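# Place banded ring green-up onto the lone board peg

## Task

Slide the banded ring over the single free-standing peg on the wooden board until it sits fully at the bottom, with its green face pointing up. At the end no part of the robot may touch the ring, the board must rest flat, and no less than half of the board must remain on the cloth.

## Robot and tools

Robot: two 6-joint arms, left_arm and right_arm, each ending in a parallel two-finger gripper with a wrist camera (cam_left_wrist, cam_right_wrist, both 896x504). Joint order in every row and every per-arm list: waist (joint1), shoulder (joint2), elbow (joint3), wrist pitch (joint4), wrist yaw (joint5), wrist roll (joint6). Stated ranges in rad: waist -2.618 to 3.054, shoulder 0.000 to 3.142, elbow 0.000 to 3.142, wrist pitch -1.571 to 1.571, wrist yaw -1.571 to 1.571, wrist roll -2.094 to 2.094. True ends may differ by up to 0.059 rad; a target more than 0.059 beyond a stated end, and beyond the current angle, is rejected.

Frames: scene frame has its origin at table-top height halfway between the nominal bases, +z up, +x outward over the table, left_arm toward +y (these are not image left/right). Calibrated bases: left_arm at (+0.057, +0.375, +0.033) m, right_arm at (+0.012, -0.294, +0.044) m, both nearly unrotated. Each arm reports end_effector_position (metres) and end_effector_quat_wxyz in its own base frame; the point lies between the finger pads about 1 cm short of the tips. Fingers extend along the gripper's +z and separate along its y. Reported poses may err by a few cm, more when reaching far.

Row format (shared by all motion tools): one flat list of 14 numbers covering both arms even if one is idle: left waist..wrist roll (6 absolute joint angles, rad), left opening, then the same 7 for the right arm. Opening is a scale from -1 (closed) to +1 (fully open), not metres. To keep an arm or gripper unchanged, resend its current values from Joint targets and Tool commands; 0 is itself a command.

execute_actions(actions, cameras): actions is a list of actions; each action is a list of up to 15 rows, one per 1/30 s step, covering 0.5 s; a short action repeats its final row. Per step, shoulder/waist/elbow targets cannot lead the measured angle by more than 0.339 rad (wrist joints 2.2), and if targets would shift a gripper over 200 mm they are scaled back. Empty actions returns state, images and scene number. cameras: list of names, ["all"], or []; omitted gives images only for empty actions.

move(target, speed, blend, opening_speed, grip_force, blocking, cameras): target is one 14-number row or a list of up to 15 rows of absolute joint angles; all joints interpolate together so hand paths curve, with no collision avoidance. speed is rad/s for the joint travelling farthest, 0.01 to 12.57, default 0.5 (one value or one per target). blend in rad rounds intermediate corners; 0 stops at each. opening_speed, at least 0.2 per second on the -1..+1 scale, ramps the gripper. grip_force is newtons per pad, 10 to 50, one value or one per arm; it persists, and low values close slowly. blocking=false returns after about 0.5 s while motion continues; a new move supersedes it. Whole list must fit within 10 s. Result adds a move: line (done, off_target, moving, held, fault) and possibly limits=held.

wait(seconds 0 to 10): lets time pass holding commands. stop(): brakes a running move. zoom_image(camera, region [x0,y0,x1,y1] in pixels from top-left, at most 504 by 504) enlarges part of the newest image. read_manual(section="licences") shows licence text only. finished_scene(scene: 1 or 2) ends the scene irreversibly; call it only once the ring is seated and released.

Results: Joint positions (rad, plus gripper gap in metres, 0.093 fully open), Joint velocities (may read within noise), Joint torques (N m, sign toward larger angle; first three wrap at ±28), Joint targets (what joints currently chase), Tool commands, grip_measured per gripper, sampled step positions for execute_actions calls, and warnings such as joint sent to its limit, joint command not followed (clearance check altered targets), MOTOR HOT, OVER-TEMPERATURE FAULT.

Gripping: pads meet near grip_measured -0.94; each mm of object width adds about 0.0208; readings can sit up to 0.02 high. For firm grip on a rigid flat object, command roughly 0.24 below the reading matching its width; keep sending that to hold, send well above it to release. Rings and round parts may need a lower number.

Cautions: do not drop the ring or release it while moving; avoid fast contact, hard pressing, or slamming into the board, table or fixtures; keep arms from hitting or pinching each other; a wrist-camera cable touching anything counts as the hand touching it and too much force on it costs; nothing may end up off the table; avoid prolonged stretched poses or pushing against unreachable targets, which heat motors (90 °C folds the arm). Loose objects may be nudged occasionally, so check camera images before the final release and step away before finishing.

Each tool is called after "Call:" as name(argument=value, ...) on one line, values as JSON.

## Session

Call:
execute_actions(actions=[])

Scene clock: 0.00 s.
left_arm: end_effector_position=(+0.4012, +0.0055, +0.0908) grip_measured=+1.000 end_effector_quat_wxyz=(+0.574, -0.025, +0.818, +0.027) | right_arm: end_effector_position=(+0.3872, -0.0355, +0.0779) grip_measured=+1.000 end_effector_quat_wxyz=(+0.566, +0.050, +0.818, -0.090)
Joint positions: left_arm=[-0.028 1.593 0.408 0.838 -0.099 -0.019 0.093] | right_arm=[-0.005 1.617 0.354 0.905 0.2 -0.021 0.093]
Joint velocities: within noise
Joint torques (N m): no reading
Heat: left arm: 32 °C; right arm: 30 °C.
Joint targets: left_arm=[-0.028 1.585 0.417 0.844 -0.099 -0.018] | right_arm=[-0.005 1.608 0.364 0.917 0.200 -0.021]
Tool commands: left_gripper/opening=+1.0 right_gripper/opening=+1.0

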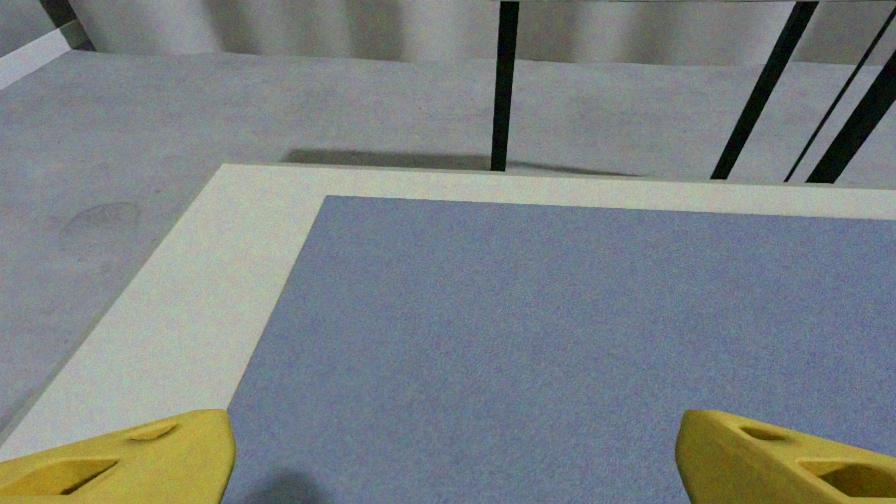

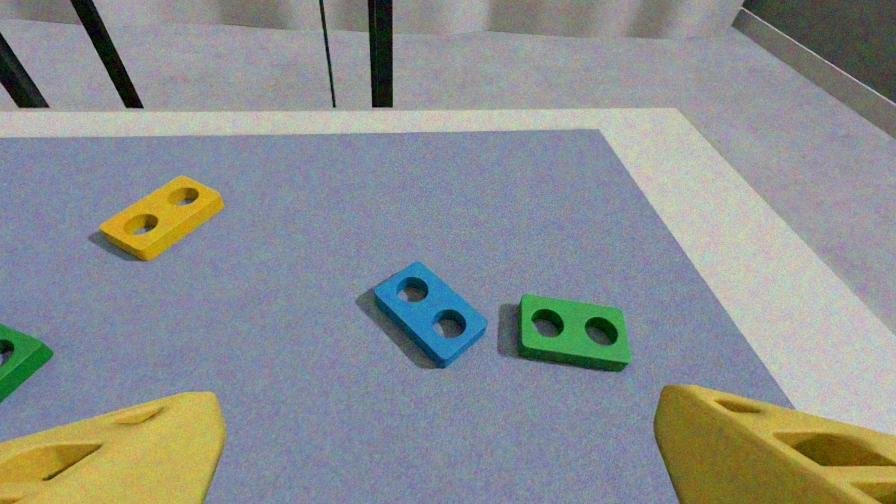

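Call:
move(target=[-0.2, 1.4, 1.6, -1.33, 0, 0, 1, 0.2, 1.4, 1.6, -1.33, 0, 0, 1], speed=1.5, cameras=["all"])

Scene clock: 4.40 s.
left_arm: end_effector_position=(+0.3034, -0.0584, +0.2520) grip_measured=+1.000 end_effector_quat_wxyz=(+0.207, +0.090, +0.974, -0.017) | right_arm: end_effector_position=(+0.3000, +0.0571, +0.2470) grip_measured=+1.000 end_effector_quat_wxyz=(+0.195, -0.098, +0.976, +0.012)
Joint positions: left_arm=[-0.194 1.414 1.578 -1.317 -0.007 -0.009 0.093] | right_arm=[0.195 1.417 1.569 -1.33 0.013 -0.008 0.093]
Joint torques (N m): left_arm=[-0.32 -5.75 7.51 1.23 0.01 0.13] | right_arm=[0.53 -5.6 9.77 1.09 -0.15 0.15]
Heat: left arm: 33 °C; right arm: 31 °C.
Joint targets: left_arm=[-0.200 1.400 1.600 -1.330 0.000 0.000] | right_arm=[0.200 1.400 1.600 -1.330 0.000 0.000]
move: done

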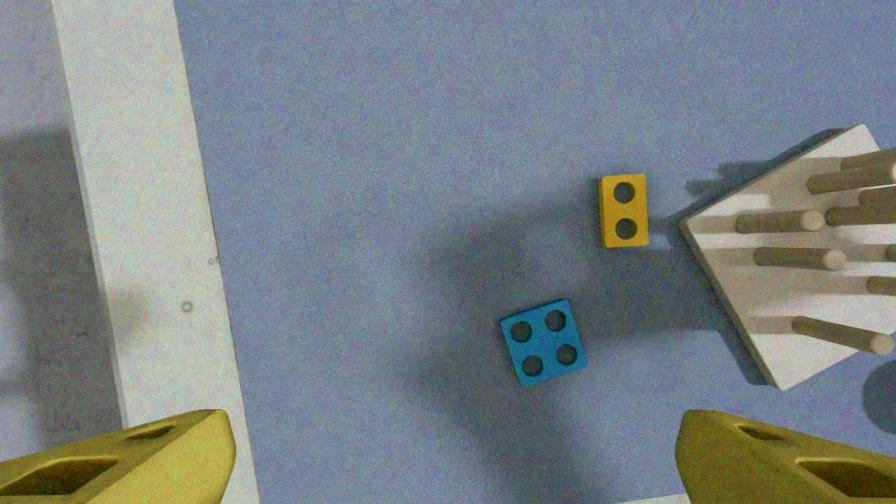

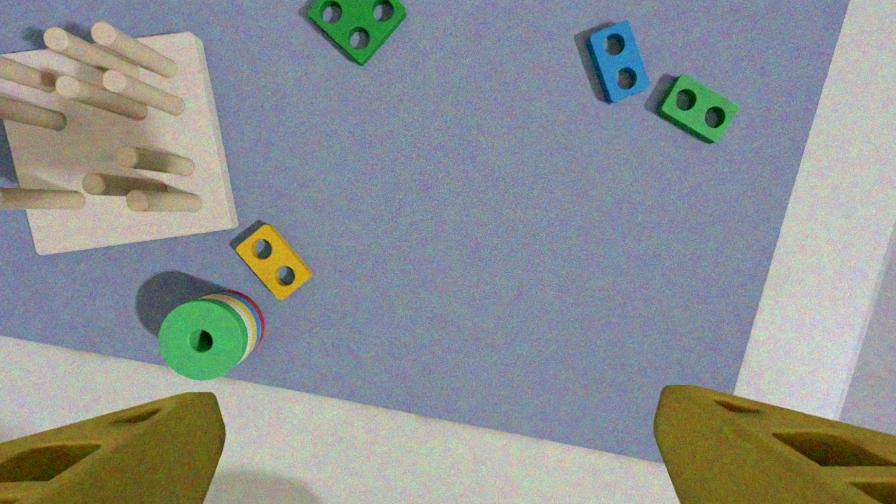

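Call:
move(target=[-0.2, 1.4, 1.6, -1.33, 0, 0, 1, 0.888, 1.967, 2.189, -1.357, 0, 0, 1], speed=1.5, cameras=["all"])

Scene clock: 8.40 s.
left_arm: end_effector_position=(+0.3034, -0.0584, +0.2519) grip_measured=+1.000 end_effector_quat_wxyz=(+0.207, +0.090, +0.974, -0.017) | right_arm: end_effector_position=(+0.2798, +0.3465, +0.2413) grip_measured=+1.000 end_effector_quat_wxyz=(+0.183, -0.424, +0.883, +0.087)
Joint positions: left_arm=[-0.194 1.414 1.578 -1.318 -0.007 -0.009 0.093] | right_arm=[0.891 1.961 2.155 -1.357 0 -0.005 0.093]
Joint torques (N m): left_arm=[-0.39 -5.74 7.83 1.22 0.03 0.16] | right_arm=[-0.24 -7.82 9.95 1.13 -0.01 0.13]
Heat: left arm: 33 °C; right arm: 31 °C.
Joint targets: left_arm=[-0.200 1.400 1.600 -1.330 0.000 0.000] | right_arm=[0.888 1.967 2.189 -1.357 0.000 0.000]
move: done

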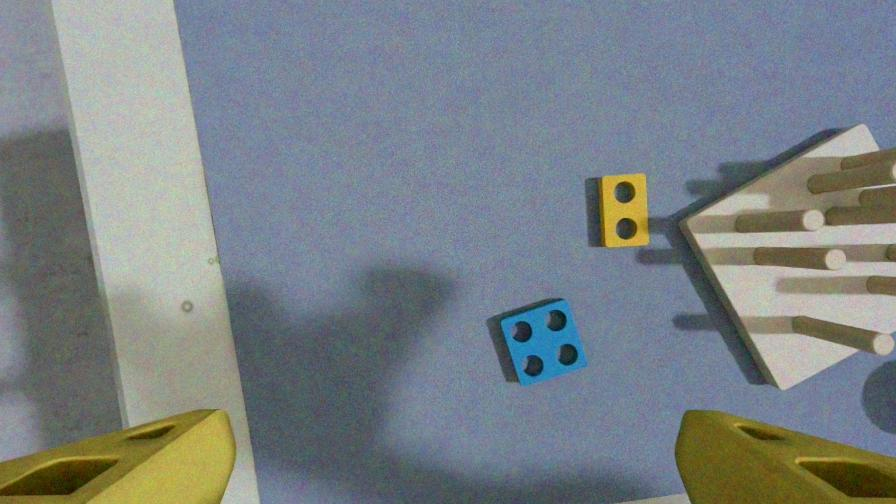

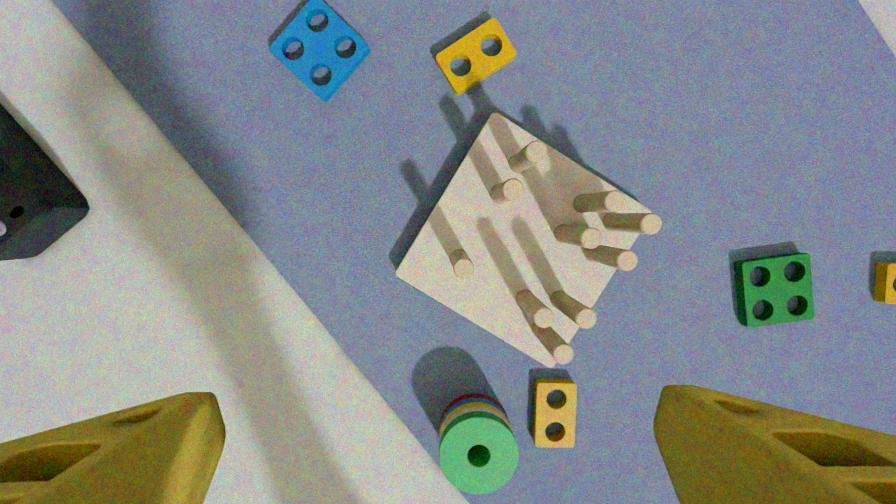

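Call:
zoom_image(camera="cam_right_wrist", region=[380, 90, 700, 504])

Scaled by 1.217 from the camera's 896x504 image, which has a finer 1280x720 frame.

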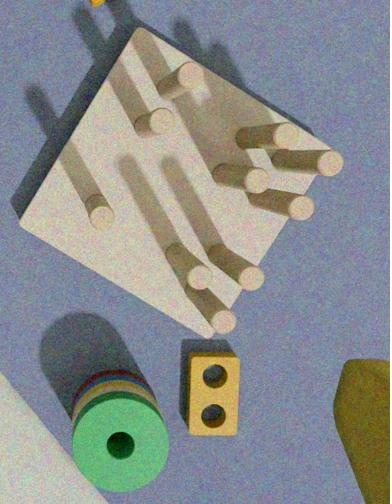

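Call:
move(target=[-0.2, 1.4, 1.6, -1.33, 0, 0, 1, 0.799, 1.685, 1.415, -1.277, 0, -1.57, 1], speed=1.2, cameras=["cam_right_wrist"])

Scene clock: 16.43 s.
left_arm: end_effector_position=(+0.3034, -0.0584, +0.2519) grip_measured=+1.000 end_effector_quat_wxyz=(+0.207, +0.090, +0.974, -0.017) | right_arm: end_effector_position=(+0.2140, +0.2223, +0.1171) grip_measured=+1.000 end_effector_quat_wxyz=(+0.007, +0.925, -0.379, -0.003)
Joint positions: left_arm=[-0.194 1.414 1.578 -1.318 -0.007 -0.009 0.093] | right_arm=[0.804 1.724 1.425 -1.286 0 -1.559 0.093]
Joint torques (N m): left_arm=[-0.32 -5.7 7.5 1.23 0.03 0.14] | right_arm=[-0.44 -9.63 5.57 0.31 -0.08 0]
Heat: left arm: 34 °C; right arm: 34 °C.
Joint targets: left_arm=[-0.200 1.400 1.600 -1.330 0.000 0.000] | right_arm=[0.799 1.685 1.415 -1.277 0.000 -1.570]
move: off_target (right_arm); right_arm: the shoulder is farthest, 0.039 rad from its target
Images, in order (width x height): cam_right_wrist 896x504.

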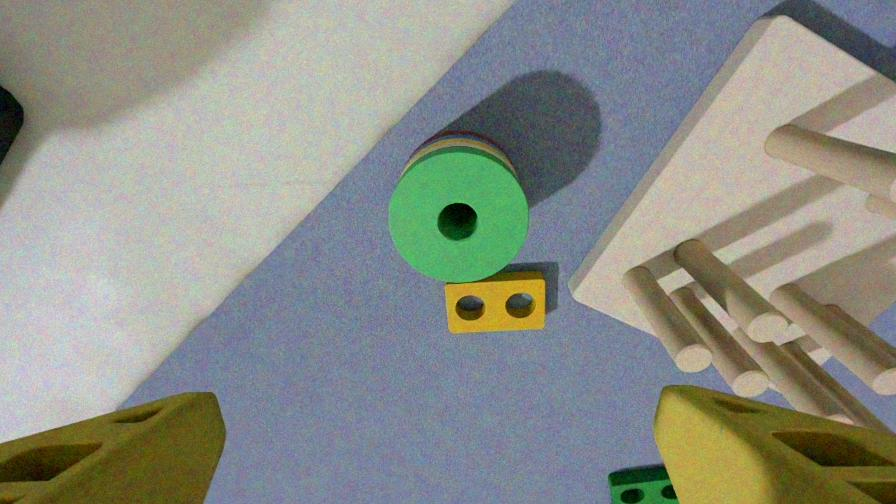

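Call:
move(target=[-0.2, 1.4, 1.6, -1.33, 0, 0, 1, 0.773, 1.779, 1.27, -1.055, 0, -1.57, 1], speed=1.0, cameras=["cam_right_wrist"])

Scene clock: 19.10 s.
left_arm: end_effector_position=(+0.3034, -0.0584, +0.2519) grip_measured=+1.000 end_effector_quat_wxyz=(+0.207, +0.090, +0.974, -0.017) | right_arm: end_effector_position=(+0.2277, +0.2239, +0.0660) grip_measured=+1.000 end_effector_quat_wxyz=(-0.005, +0.920, -0.391, +0.002)
Joint positions: left_arm=[-0.194 1.414 1.578 -1.318 -0.007 -0.009 0.093] | right_arm=[0.777 1.772 1.276 -1.065 0 -1.56 0.093]
Joint torques (N m): left_arm=[-0.32 -5.78 7.57 1.25 -0.01 0.09] | right_arm=[-0.32 -6.11 5.75 0.36 -0.08 0]
Heat: left arm: 34 °C; right arm: 34 °C.
Joint targets: left_arm=[-0.200 1.400 1.600 -1.330 0.000 0.000] | right_arm=[0.773 1.779 1.270 -1.055 0.000 -1.570]
move: done
Images, in order (width x height): cam_right_wrist 896x504.

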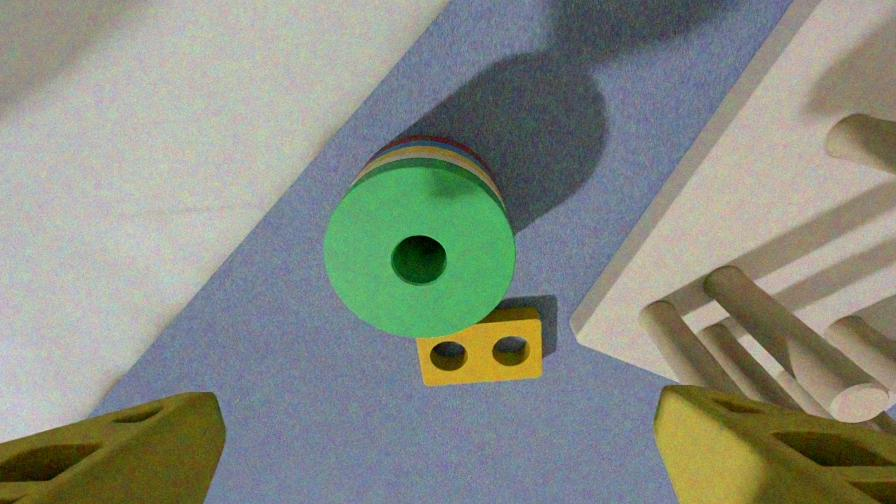

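Call:
move(target=[-0.2, 1.4, 1.6, -1.33, 0, 0, 1, 0.819, 1.781, 1.176, -0.962, 0, -1.57, 1], speed=0.8, cameras=["cam_right_wrist"])

Scene clock: 21.80 s.
left_arm: end_effector_position=(+0.3034, -0.0584, +0.2519) grip_measured=+1.000 end_effector_quat_wxyz=(+0.207, +0.090, +0.974, -0.017) | right_arm: end_effector_position=(+0.2144, +0.2279, +0.0441) grip_measured=+1.000 end_effector_quat_wxyz=(-0.005, +0.928, -0.373, +0.002)
Joint positions: left_arm=[-0.194 1.414 1.578 -1.318 -0.007 -0.009 0.093] | right_arm=[0.816 1.772 1.185 -0.972 0 -1.56 0.093]
Joint torques (N m): left_arm=[-0.39 -5.7 7.54 1.23 0.01 0.15] | right_arm=[0.43 -5.81 5.34 0.34 -0.07 0.02]
Heat: left arm: 35 °C; right arm: 34 °C.
Joint targets: left_arm=[-0.200 1.400 1.600 -1.330 0.000 0.000] | right_arm=[0.819 1.781 1.176 -0.962 0.000 -1.570]
move: done
Images, in order (width x height): cam_right_wrist 896x504.

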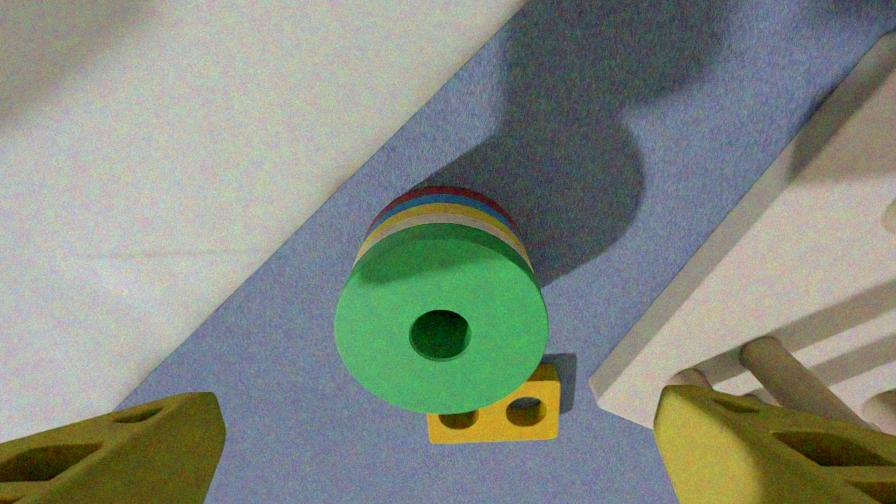

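Call:
move(target=[[-0.2, 1.4, 1.6, -1.33, 0, 0, 1, 0.819, 1.828, 1.110, -0.857, 0, -1.57, 1], [-0.2, 1.4, 1.6, -1.33, 0, 0, 1, 0.819, 1.882, 1.055, -0.747, 0, -1.57, 1]], speed=0.3, blend=0.02, cameras=["cam_right_wrist"])

Scene clock: 24.37 s.
left_arm: end_effector_position=(+0.3034, -0.0584, +0.2519) grip_measured=+1.000 end_effector_quat_wxyz=(+0.207, +0.090, +0.974, -0.017) | right_arm: end_effector_position=(+0.2137, +0.2272, -0.0124) grip_measured=+1.000 end_effector_quat_wxyz=(-0.002, +0.928, -0.373, +0.001)
Joint positions: left_arm=[-0.194 1.414 1.578 -1.318 -0.007 -0.009 0.093] | right_arm=[0.816 1.871 1.063 -0.758 0 -1.561 0.093]
Joint torques (N m): left_arm=[-0.24 -5.74 7.69 1.23 -0.01 0.12] | right_arm=[0.4 -5.93 4.86 0.37 -0.08 0.02]
Heat: left arm: 35 °C; right arm: 34 °C.
Joint targets: left_arm=[-0.200 1.400 1.600 -1.330 0.000 0.000] | right_arm=[0.819 1.882 1.055 -0.747 0.000 -1.570]
move: done
Images, in order (width x height): cam_right_wrist 896x504.

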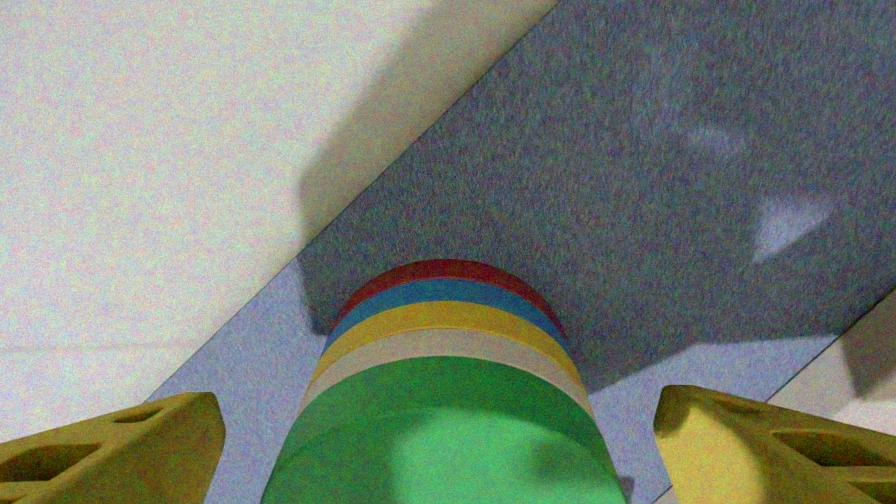

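Call:
move(target=[-0.2, 1.4, 1.6, -1.33, 0, 0, 1, 0.819, 1.882, 1.055, -0.747, 0, -1.57, 0.0], grip_force=35, cameras=["cam_right_wrist"])

Scene clock: 27.10 s.
left_arm: end_effector_position=(+0.3034, -0.0584, +0.2519) grip_measured=+1.000 end_effector_quat_wxyz=(+0.207, +0.090, +0.974, -0.017) | right_arm: end_effector_position=(+0.2140, +0.2275, -0.0124) grip_measured=+0.217 end_effector_quat_wxyz=(-0.003, +0.928, -0.373, +0.001)
Joint positions: left_arm=[-0.194 1.414 1.578 -1.318 -0.007 -0.009 0.093] | right_arm=[0.816 1.871 1.063 -0.756 0 -1.561 0.056]
Joint torques (N m): left_arm=[-0.5 -5.86 7.53 1.26 0.05 0.19] | right_arm=[0.39 -5.9 4.92 0.35 -0.07 0]
Heat: left arm: 35 °C; right arm: 34 °C.
Joint targets: left_arm=[-0.200 1.400 1.600 -1.330 0.000 0.000] | right_arm=[0.819 1.882 1.055 -0.747 0.000 -1.570]
grip_force (N): 35, 35
move: done
Images, in order (width x height): cam_right_wrist 896x504.

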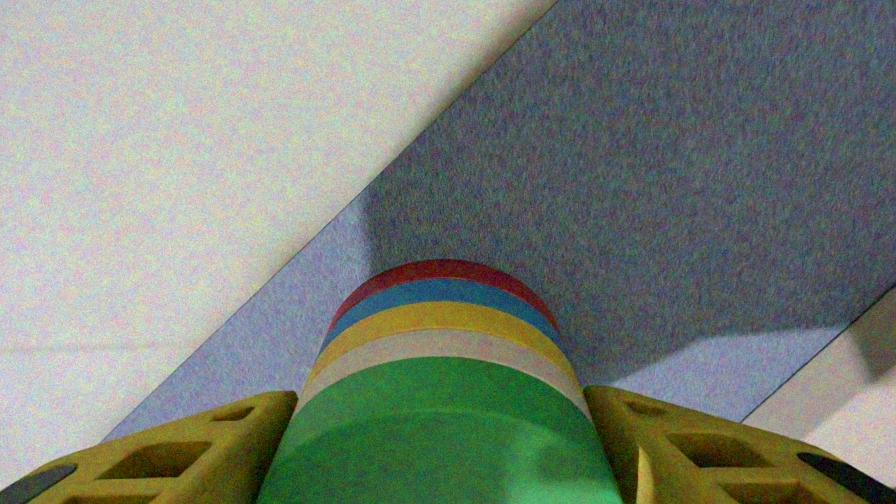

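Call:
move(target=[[-0.2, 1.4, 1.6, -1.33, 0, 0, 1, 0.819, 1.775, 1.182, -0.966, 0, -1.57, 0.0], [-0.2, 1.4, 1.6, -1.33, 0, 0, 1, 0.819, 1.70, 1.412, -1.262, 0, -1.57, 0.0]], speed=0.4, blend=0.03, cameras=["cam_right_wrist"])

Scene clock: 33.67 s.
left_arm: end_effector_position=(+0.3034, -0.0584, +0.2519) grip_measured=+1.000 end_effector_quat_wxyz=(+0.207, +0.090, +0.974, -0.017) | right_arm: end_effector_position=(+0.2089, +0.2220, +0.1030) grip_measured=+0.208 end_effector_quat_wxyz=(+0.017, +0.928, -0.373, -0.007)
Joint positions: left_arm=[-0.194 1.414 1.578 -1.318 -0.007 -0.009 0.093] | right_arm=[0.816 1.735 1.381 -1.253 0 -1.561 0.055]
Joint torques (N m): left_arm=[-0.38 -5.79 7.5 1.24 -0.01 0.12] | right_arm=[0.39 -9.28 9.44 0.07 -0.08 0.01]
Heat: left arm: 35 °C; right arm: 35 °C.
Joint targets: left_arm=[-0.200 1.400 1.600 -1.330 0.000 0.000] | right_arm=[0.819 1.700 1.412 -1.262 0.000 -1.570]
grip_force (N): 35, 35
move: done
Images, in order (width x height): cam_right_wrist 896x504.

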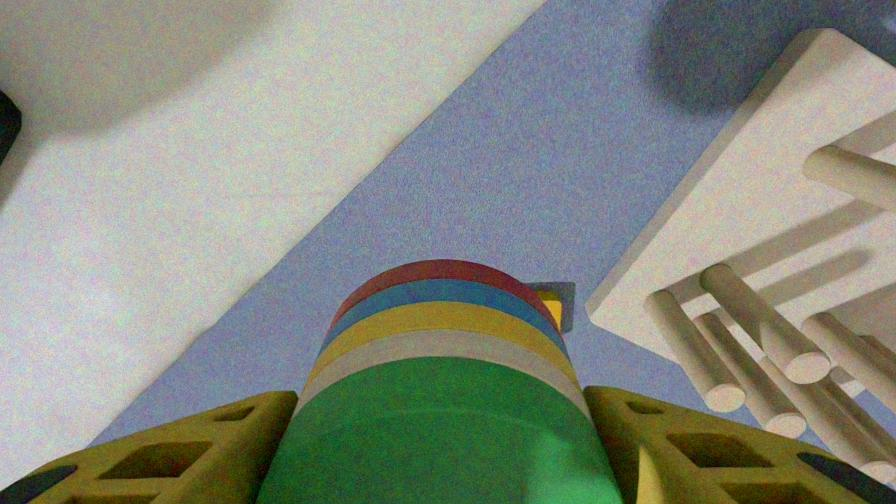

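Call:
move(target=[-0.2, 1.4, 1.6, -1.33, 0, 0, 1, 0.887, 2.382, 2.38, -1.553, 0, -1.745, 0.0], speed=0.5, cameras=["all"])

Scene clock: 36.67 s.
left_arm: end_effector_position=(+0.3034, -0.0584, +0.2519) grip_measured=+1.000 end_effector_quat_wxyz=(+0.207, +0.090, +0.974, -0.017) | right_arm: end_effector_position=(+0.2899, +0.3520, +0.1097) grip_measured=+0.208 end_effector_quat_wxyz=(-0.001, +0.966, -0.260, +0.001)
Joint positions: left_arm=[-0.194 1.414 1.578 -1.318 -0.007 -0.009 0.093] | right_arm=[0.882 2.368 2.345 -1.544 0 -1.734 0.055]
Joint torques (N m): left_arm=[-0.4 -5.74 7.56 1.23 0.03 0.14] | right_arm=[0.66 -9.58 9.72 0.11 -0.08 0]
Heat: left arm: 35 °C; right arm: 36 °C.
Joint targets: left_arm=[-0.200 1.400 1.600 -1.330 0.000 0.000] | right_arm=[0.887 2.382 2.380 -1.553 0.000 -1.745]
grip_force (N): 35, 35
move: done

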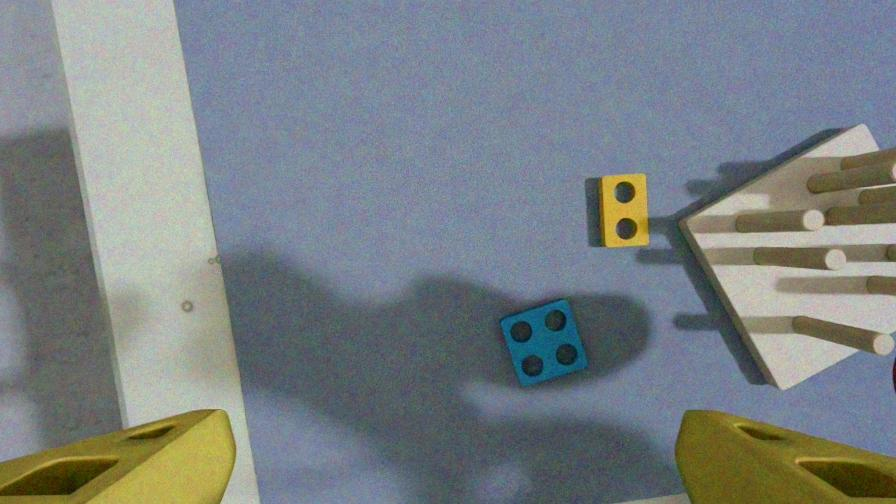

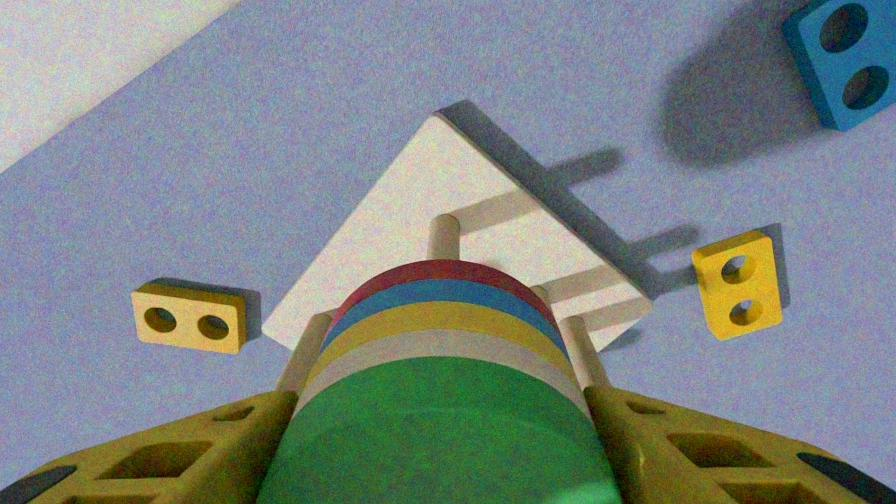

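Call:
zoom_image(camera="cam_right_wrist", region=[300, 160, 620, 340])

Scaled by 1.575 from the camera's 896x504 image, which has a finer 1280x720 frame.

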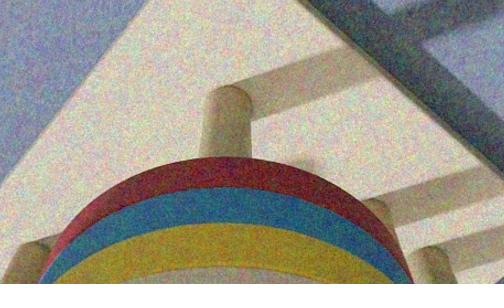

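Call:
zoom_image(camera="cam_right_wrist", region=[410, 190, 490, 270])

Call:
zoom_image(camera="cam_right_wrist", region=[260, 280, 350, 400])

Call:
zoom_image(camera="cam_right_wrist", region=[540, 270, 630, 390])

Scaled by 6.300 from the camera's 896x504 image, which has a finer 1280x720 frame.

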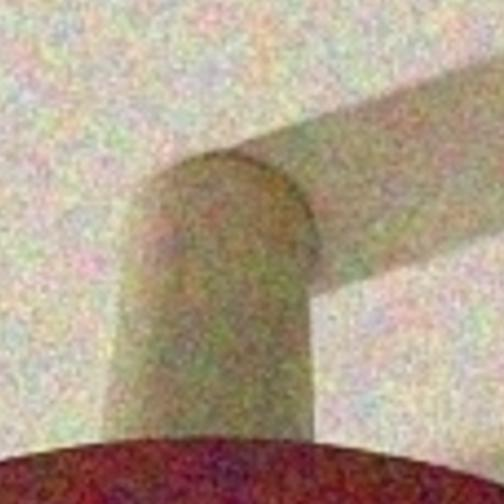

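Scaled by 4.200 from the camera's 896x504 image, which has a finer 1280x720 frame.

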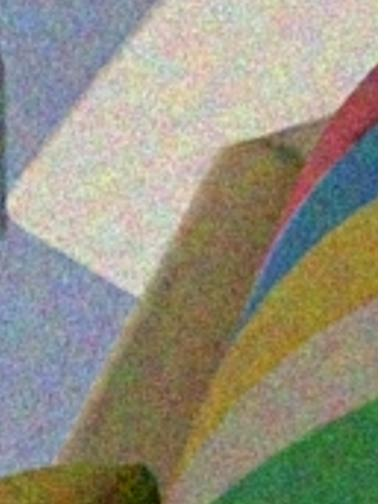

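Scaled by 4.200 from the camera's 896x504 image, which has a finer 1280x720 frame.

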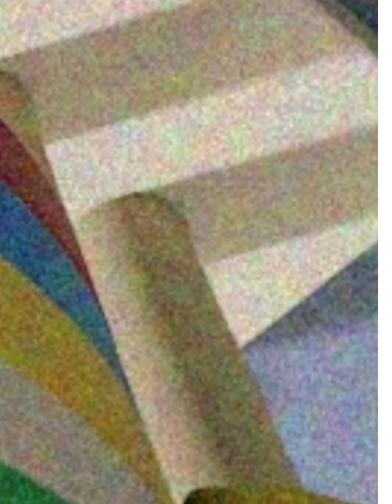

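Call:
zoom_image(camera="cam_right_wrist", region=[310, 250, 450, 350])

Call:
zoom_image(camera="cam_right_wrist", region=[440, 250, 580, 350])

Scaled by 3.600 from the camera's 896x504 image, which has a finer 1280x720 frame.

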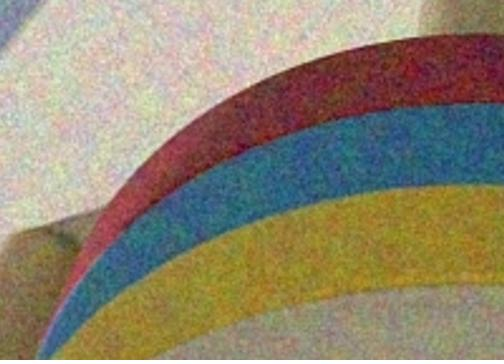

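Scaled by 3.600 from the camera's 896x504 image, which has a finer 1280x720 frame.

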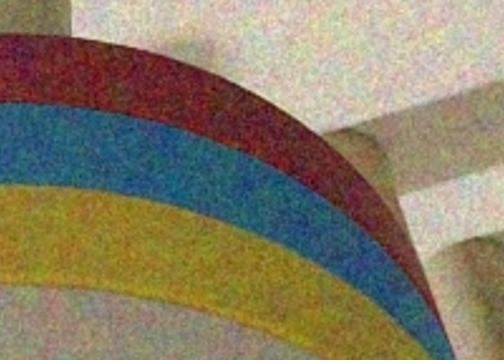

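Call:
move(target=[-0.051, 1.954, 0.741, -0.358, 1.55, 1.57, 1, 0.864, 2.382, 2.38, -1.553, 0, -1.745, 0.0], speed=0.8, cameras=["all"])

Scene clock: 45.23 s.
left_arm: end_effector_position=(+0.2498, -0.1828, +0.0730) grip_measured=+1.000 end_effector_quat_wxyz=(+0.473, +0.517, +0.499, -0.511) | right_arm: end_effector_position=(+0.2940, +0.3485, +0.1097) grip_measured=+0.208 end_effector_quat_wxyz=(-0.001, +0.964, -0.265, +0.001)
Joint positions: left_arm=[-0.057 1.945 0.742 -0.377 1.54 1.559 0.093] | right_arm=[0.87 2.368 2.345 -1.545 0 -1.734 0.055]
Joint torques (N m): left_arm=[0.75 -5.52 3.3 0.52 0.63 0.13] | right_arm=[-0.49 -9.55 9.72 0.13 -0.08 0]
Heat: left arm: 36 °C; right arm: 38 °C.
Joint targets: left_arm=[-0.051 1.954 0.741 -0.358 1.550 1.570] | right_arm=[0.864 2.382 2.380 -1.553 0.000 -1.745]
grip_force (N): 35, 35
move: done

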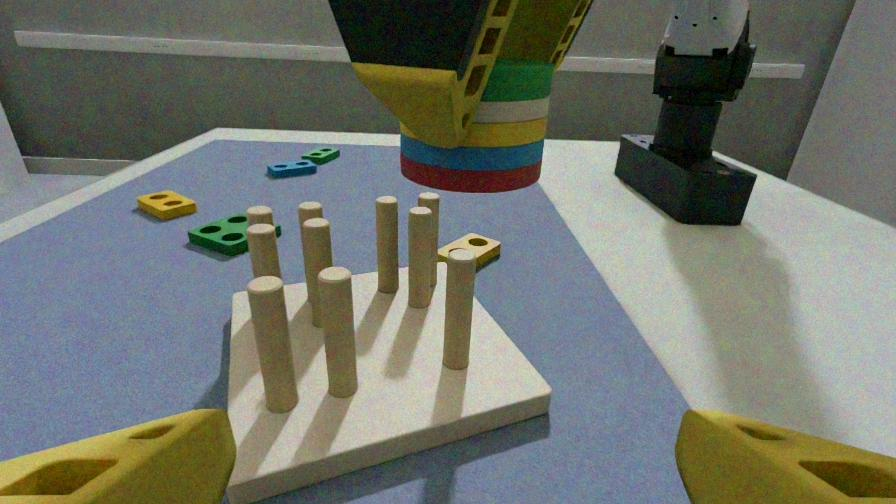

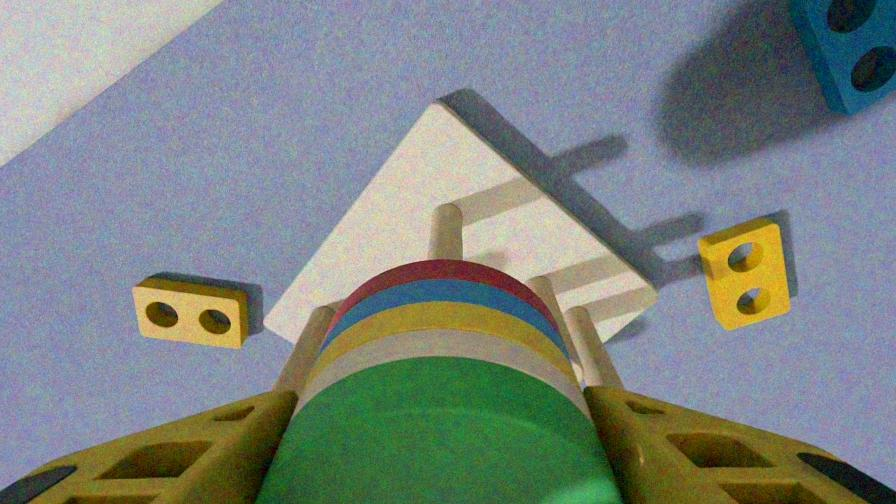

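Call:
zoom_image(camera="cam_left_wrist", region=[380, 40, 580, 220])

Call:
zoom_image(camera="cam_left_wrist", region=[390, 220, 530, 390])

Call:
zoom_image(camera="cam_right_wrist", region=[400, 180, 500, 280])

Scaled by 2.520 from the camera's 896x504 image, which has a finer 1280x720 frame.

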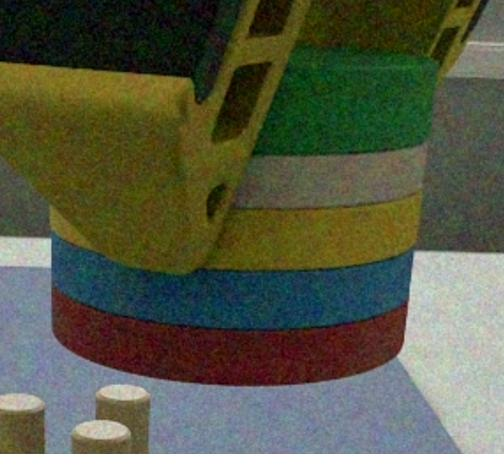

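Scaled by 2.965 from the camera's 896x504 image, which has a finer 1280x720 frame.

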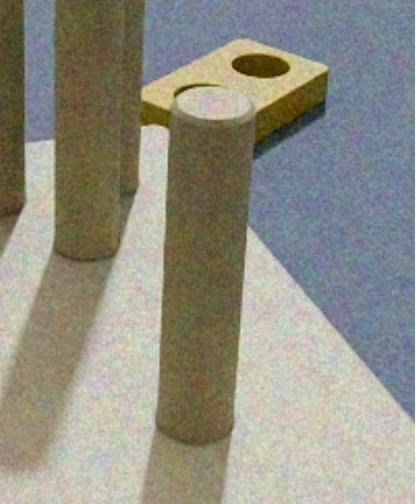

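Scaled by 5.040 from the camera's 896x504 image, which has a finer 1280x720 frame.

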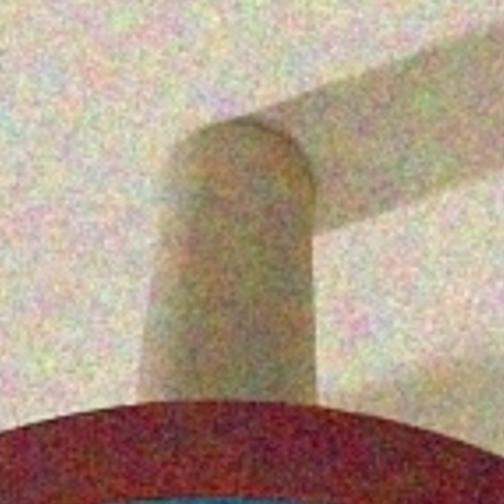

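Call:
move(target=[-0.051, 1.954, 0.741, -0.358, 1.55, 1.57, 1, 0.856, 2.305, 2.15, -1.383, 0, -1.745, 0.0], speed=0.25, cameras=["all"])

Scene clock: 48.93 s.
left_arm: end_effector_position=(+0.2498, -0.1828, +0.0731) grip_measured=+1.000 end_effector_quat_wxyz=(+0.473, +0.517, +0.498, -0.511) | right_arm: end_effector_position=(+0.2959, +0.3454, +0.0680) grip_measured=+0.208 end_effector_quat_wxyz=(+0.008, +0.963, -0.269, -0.004)
Joint positions: left_arm=[-0.057 1.945 0.742 -0.376 1.541 1.559 0.093] | right_arm=[0.862 2.358 2.16 -1.391 0 -1.734 0.055]
Joint torques (N m): left_arm=[0.68 -5.71 3.45 0.58 0.61 0.15] | right_arm=[-0.53 -15.2 5.46 0.24 -0.09 -0.01]
Heat: left arm: 36 °C; right arm: 39 °C.
Joint targets: left_arm=[-0.051 1.954 0.741 -0.358 1.550 1.570] | right_arm=[0.856 2.305 2.150 -1.383 0.000 -1.745]
grip_force (N): 35, 35
move: off_target (right_arm); right_arm: the shoulder is farthest, 0.053 rad from its target

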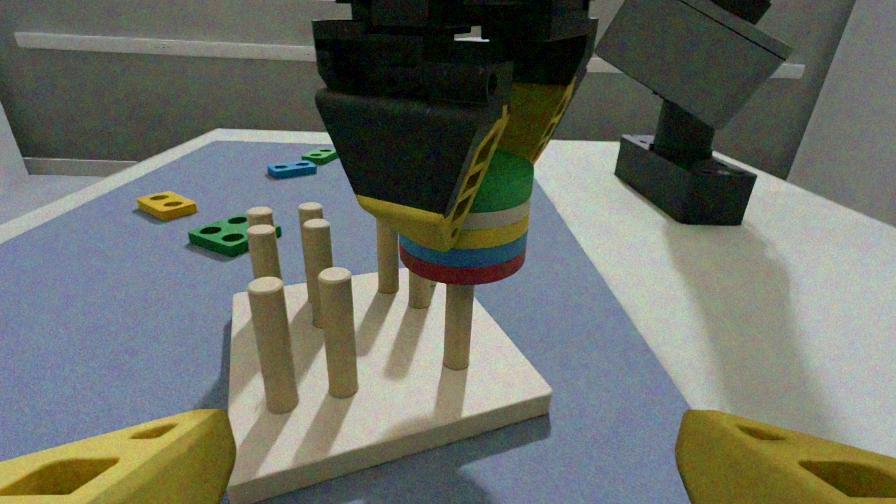

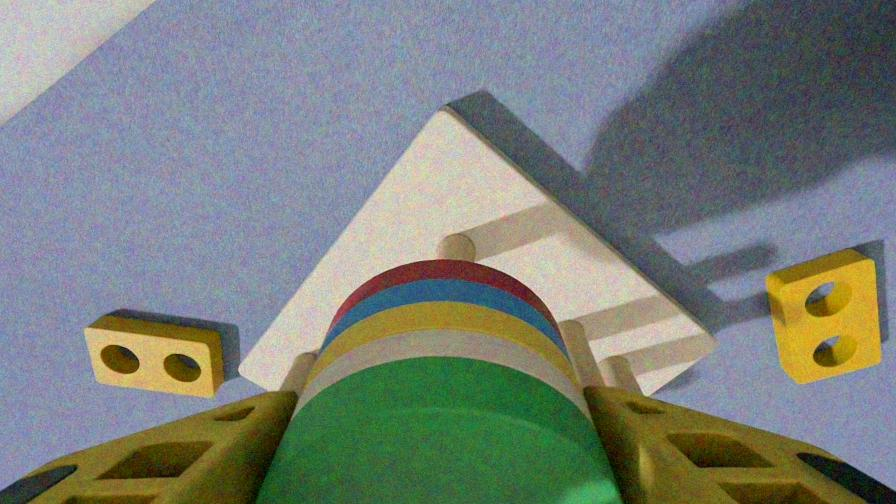

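Call:
zoom_image(camera="cam_left_wrist", region=[380, 200, 550, 390])

Call:
zoom_image(camera="cam_right_wrist", region=[310, 210, 580, 350])

Scaled by 2.653 from the camera's 896x504 image, which has a finer 1280x720 frame.

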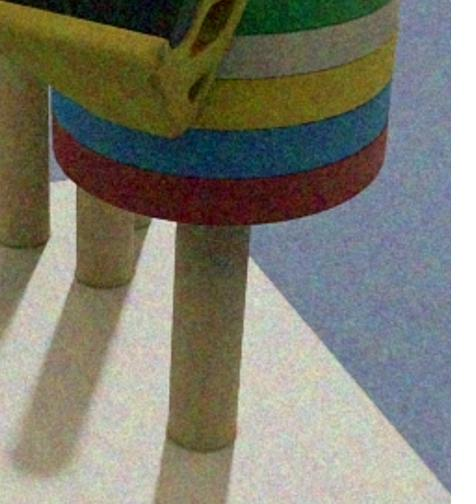

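Scaled by 1.867 from the camera's 896x504 image, which has a finer 1280x720 frame.

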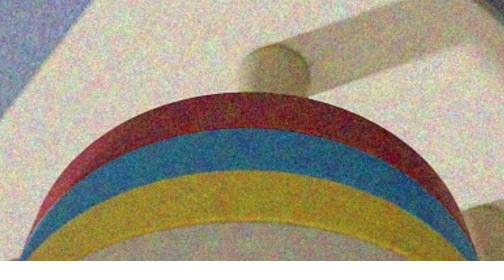

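Call:
move(target=[-0.051, 1.954, 0.741, -0.358, 1.55, 1.57, 1, 0.857, 2.284, 2.132, -1.365, 0, -1.745, 0.0], speed=0.1, cameras=["all"])

Scene clock: 52.20 s.
left_arm: end_effector_position=(+0.2498, -0.1828, +0.0731) grip_measured=+1.000 end_effector_quat_wxyz=(+0.473, +0.517, +0.498, -0.511) | right_arm: end_effector_position=(+0.2963, +0.3458, +0.0684) grip_measured=+0.208 end_effector_quat_wxyz=(+0.003, +0.963, -0.269, -0.001)
Joint positions: left_arm=[-0.057 1.945 0.742 -0.376 1.541 1.559 0.093] | right_arm=[0.862 2.347 2.142 -1.372 0 -1.734 0.055]
Joint torques (N m): left_arm=[0.75 -5.7 3.43 0.56 0.58 0.13] | right_arm=[-0.4 -15.94 5.56 0.29 -0.08 0]
Heat: left arm: 36 °C; right arm: 43 °C.
Joint targets: left_arm=[-0.051 1.954 0.741 -0.358 1.550 1.570] | right_arm=[0.857 2.284 2.132 -1.365 0.000 -1.745]
grip_force (N): 35, 35
move: off_target (right_arm); right_arm: the shoulder is farthest, 0.063 rad from its target

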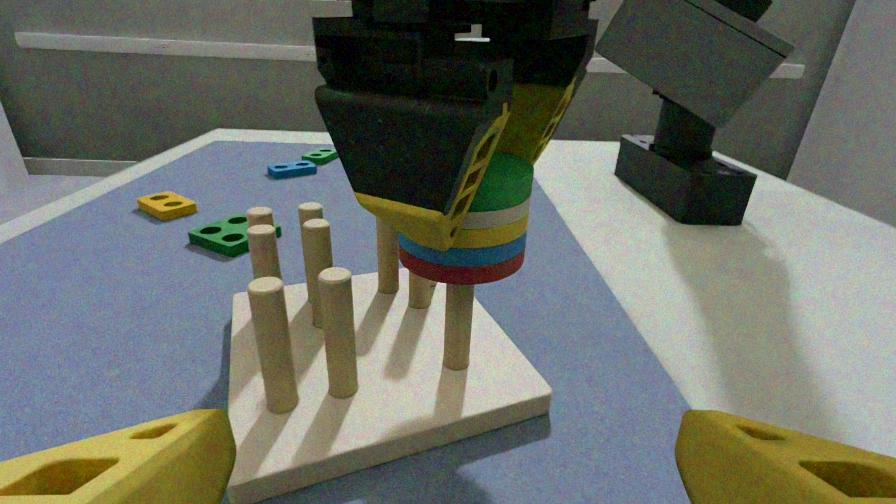

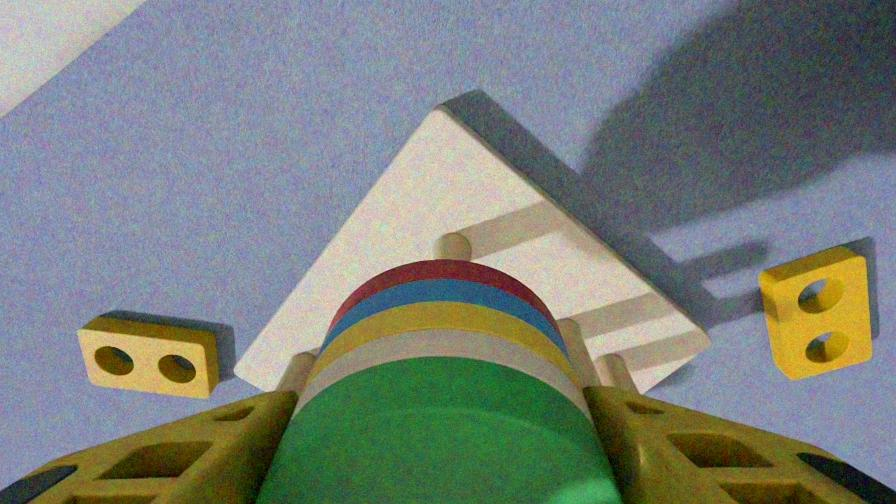

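Call:
zoom_image(camera="cam_right_wrist", region=[310, 210, 580, 350])

Call:
zoom_image(camera="cam_left_wrist", region=[390, 220, 540, 380])

Scaled by 1.867 from the camera's 896x504 image, which has a finer 1280x720 frame.

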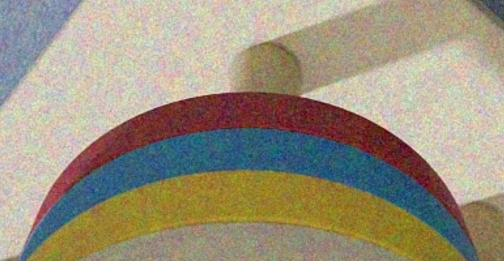

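Scaled by 3.150 from the camera's 896x504 image, which has a finer 1280x720 frame.

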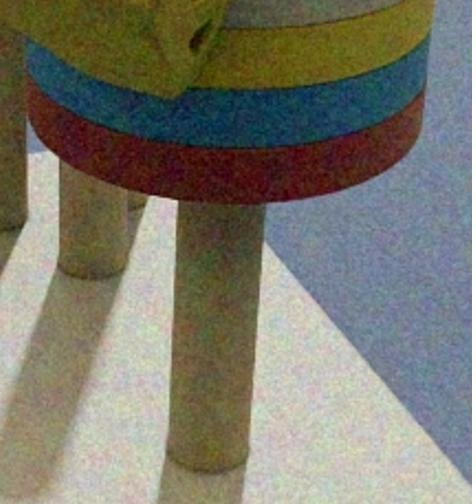

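Call:
move(target=[-0.051, 1.954, 0.741, -0.358, 1.55, 1.57, 1, 0.857, 2.32, 2.099, -1.3315, 0, -1.745, 0.0], speed=0.08, cameras=["all"])

Scene clock: 55.43 s.
left_arm: end_effector_position=(+0.2498, -0.1828, +0.0731) grip_measured=+1.000 end_effector_quat_wxyz=(+0.473, +0.517, +0.498, -0.511) | right_arm: end_effector_position=(+0.2963, +0.3459, +0.0600) grip_measured=+0.208 end_effector_quat_wxyz=(+0.003, +0.963, -0.269, -0.001)
Joint positions: left_arm=[-0.057 1.945 0.742 -0.376 1.541 1.559 0.093] | right_arm=[0.862 2.347 2.108 -1.339 0 -1.734 0.055]
Joint torques (N m): left_arm=[0.65 -5.67 3.44 0.57 0.59 0.15] | right_arm=[-0.43 -12.93 5.57 0.27 -0.07 0]
Heat: left arm: 36 °C; right arm: 46 °C.
Joint targets: left_arm=[-0.051 1.954 0.741 -0.358 1.550 1.570] | right_arm=[0.857 2.320 2.099 -1.332 0.000 -1.745]
grip_force (N): 35, 35
move: done

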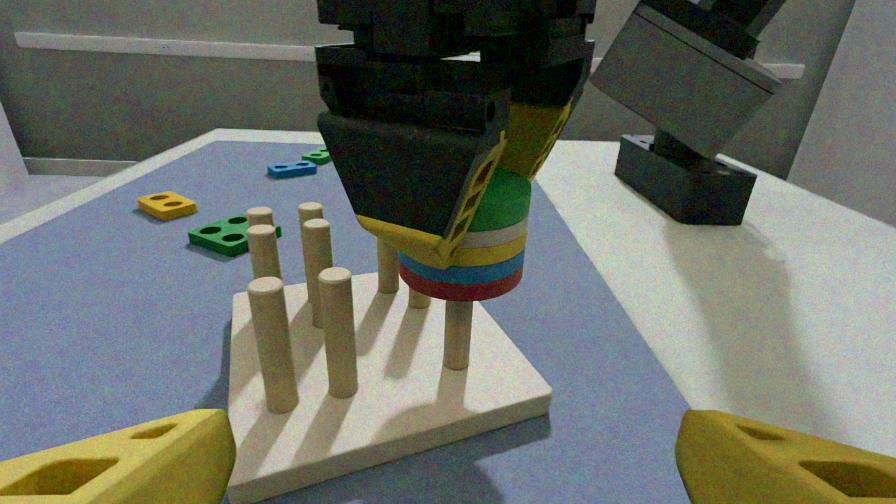

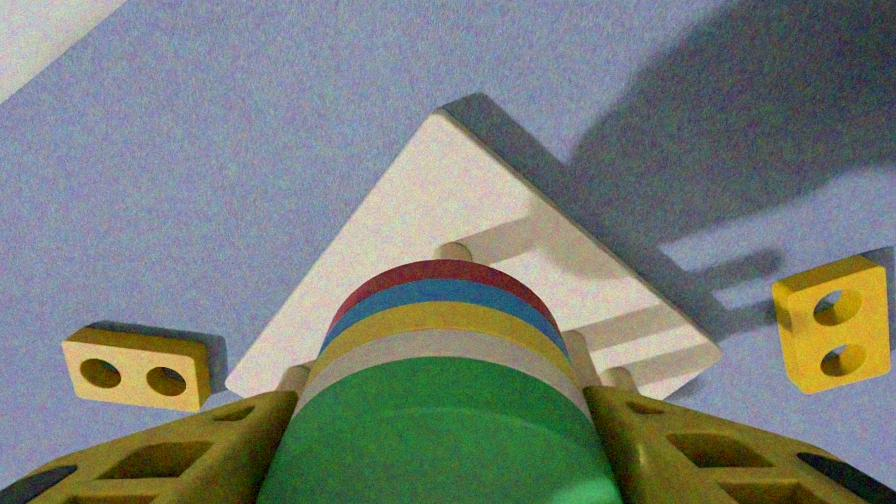

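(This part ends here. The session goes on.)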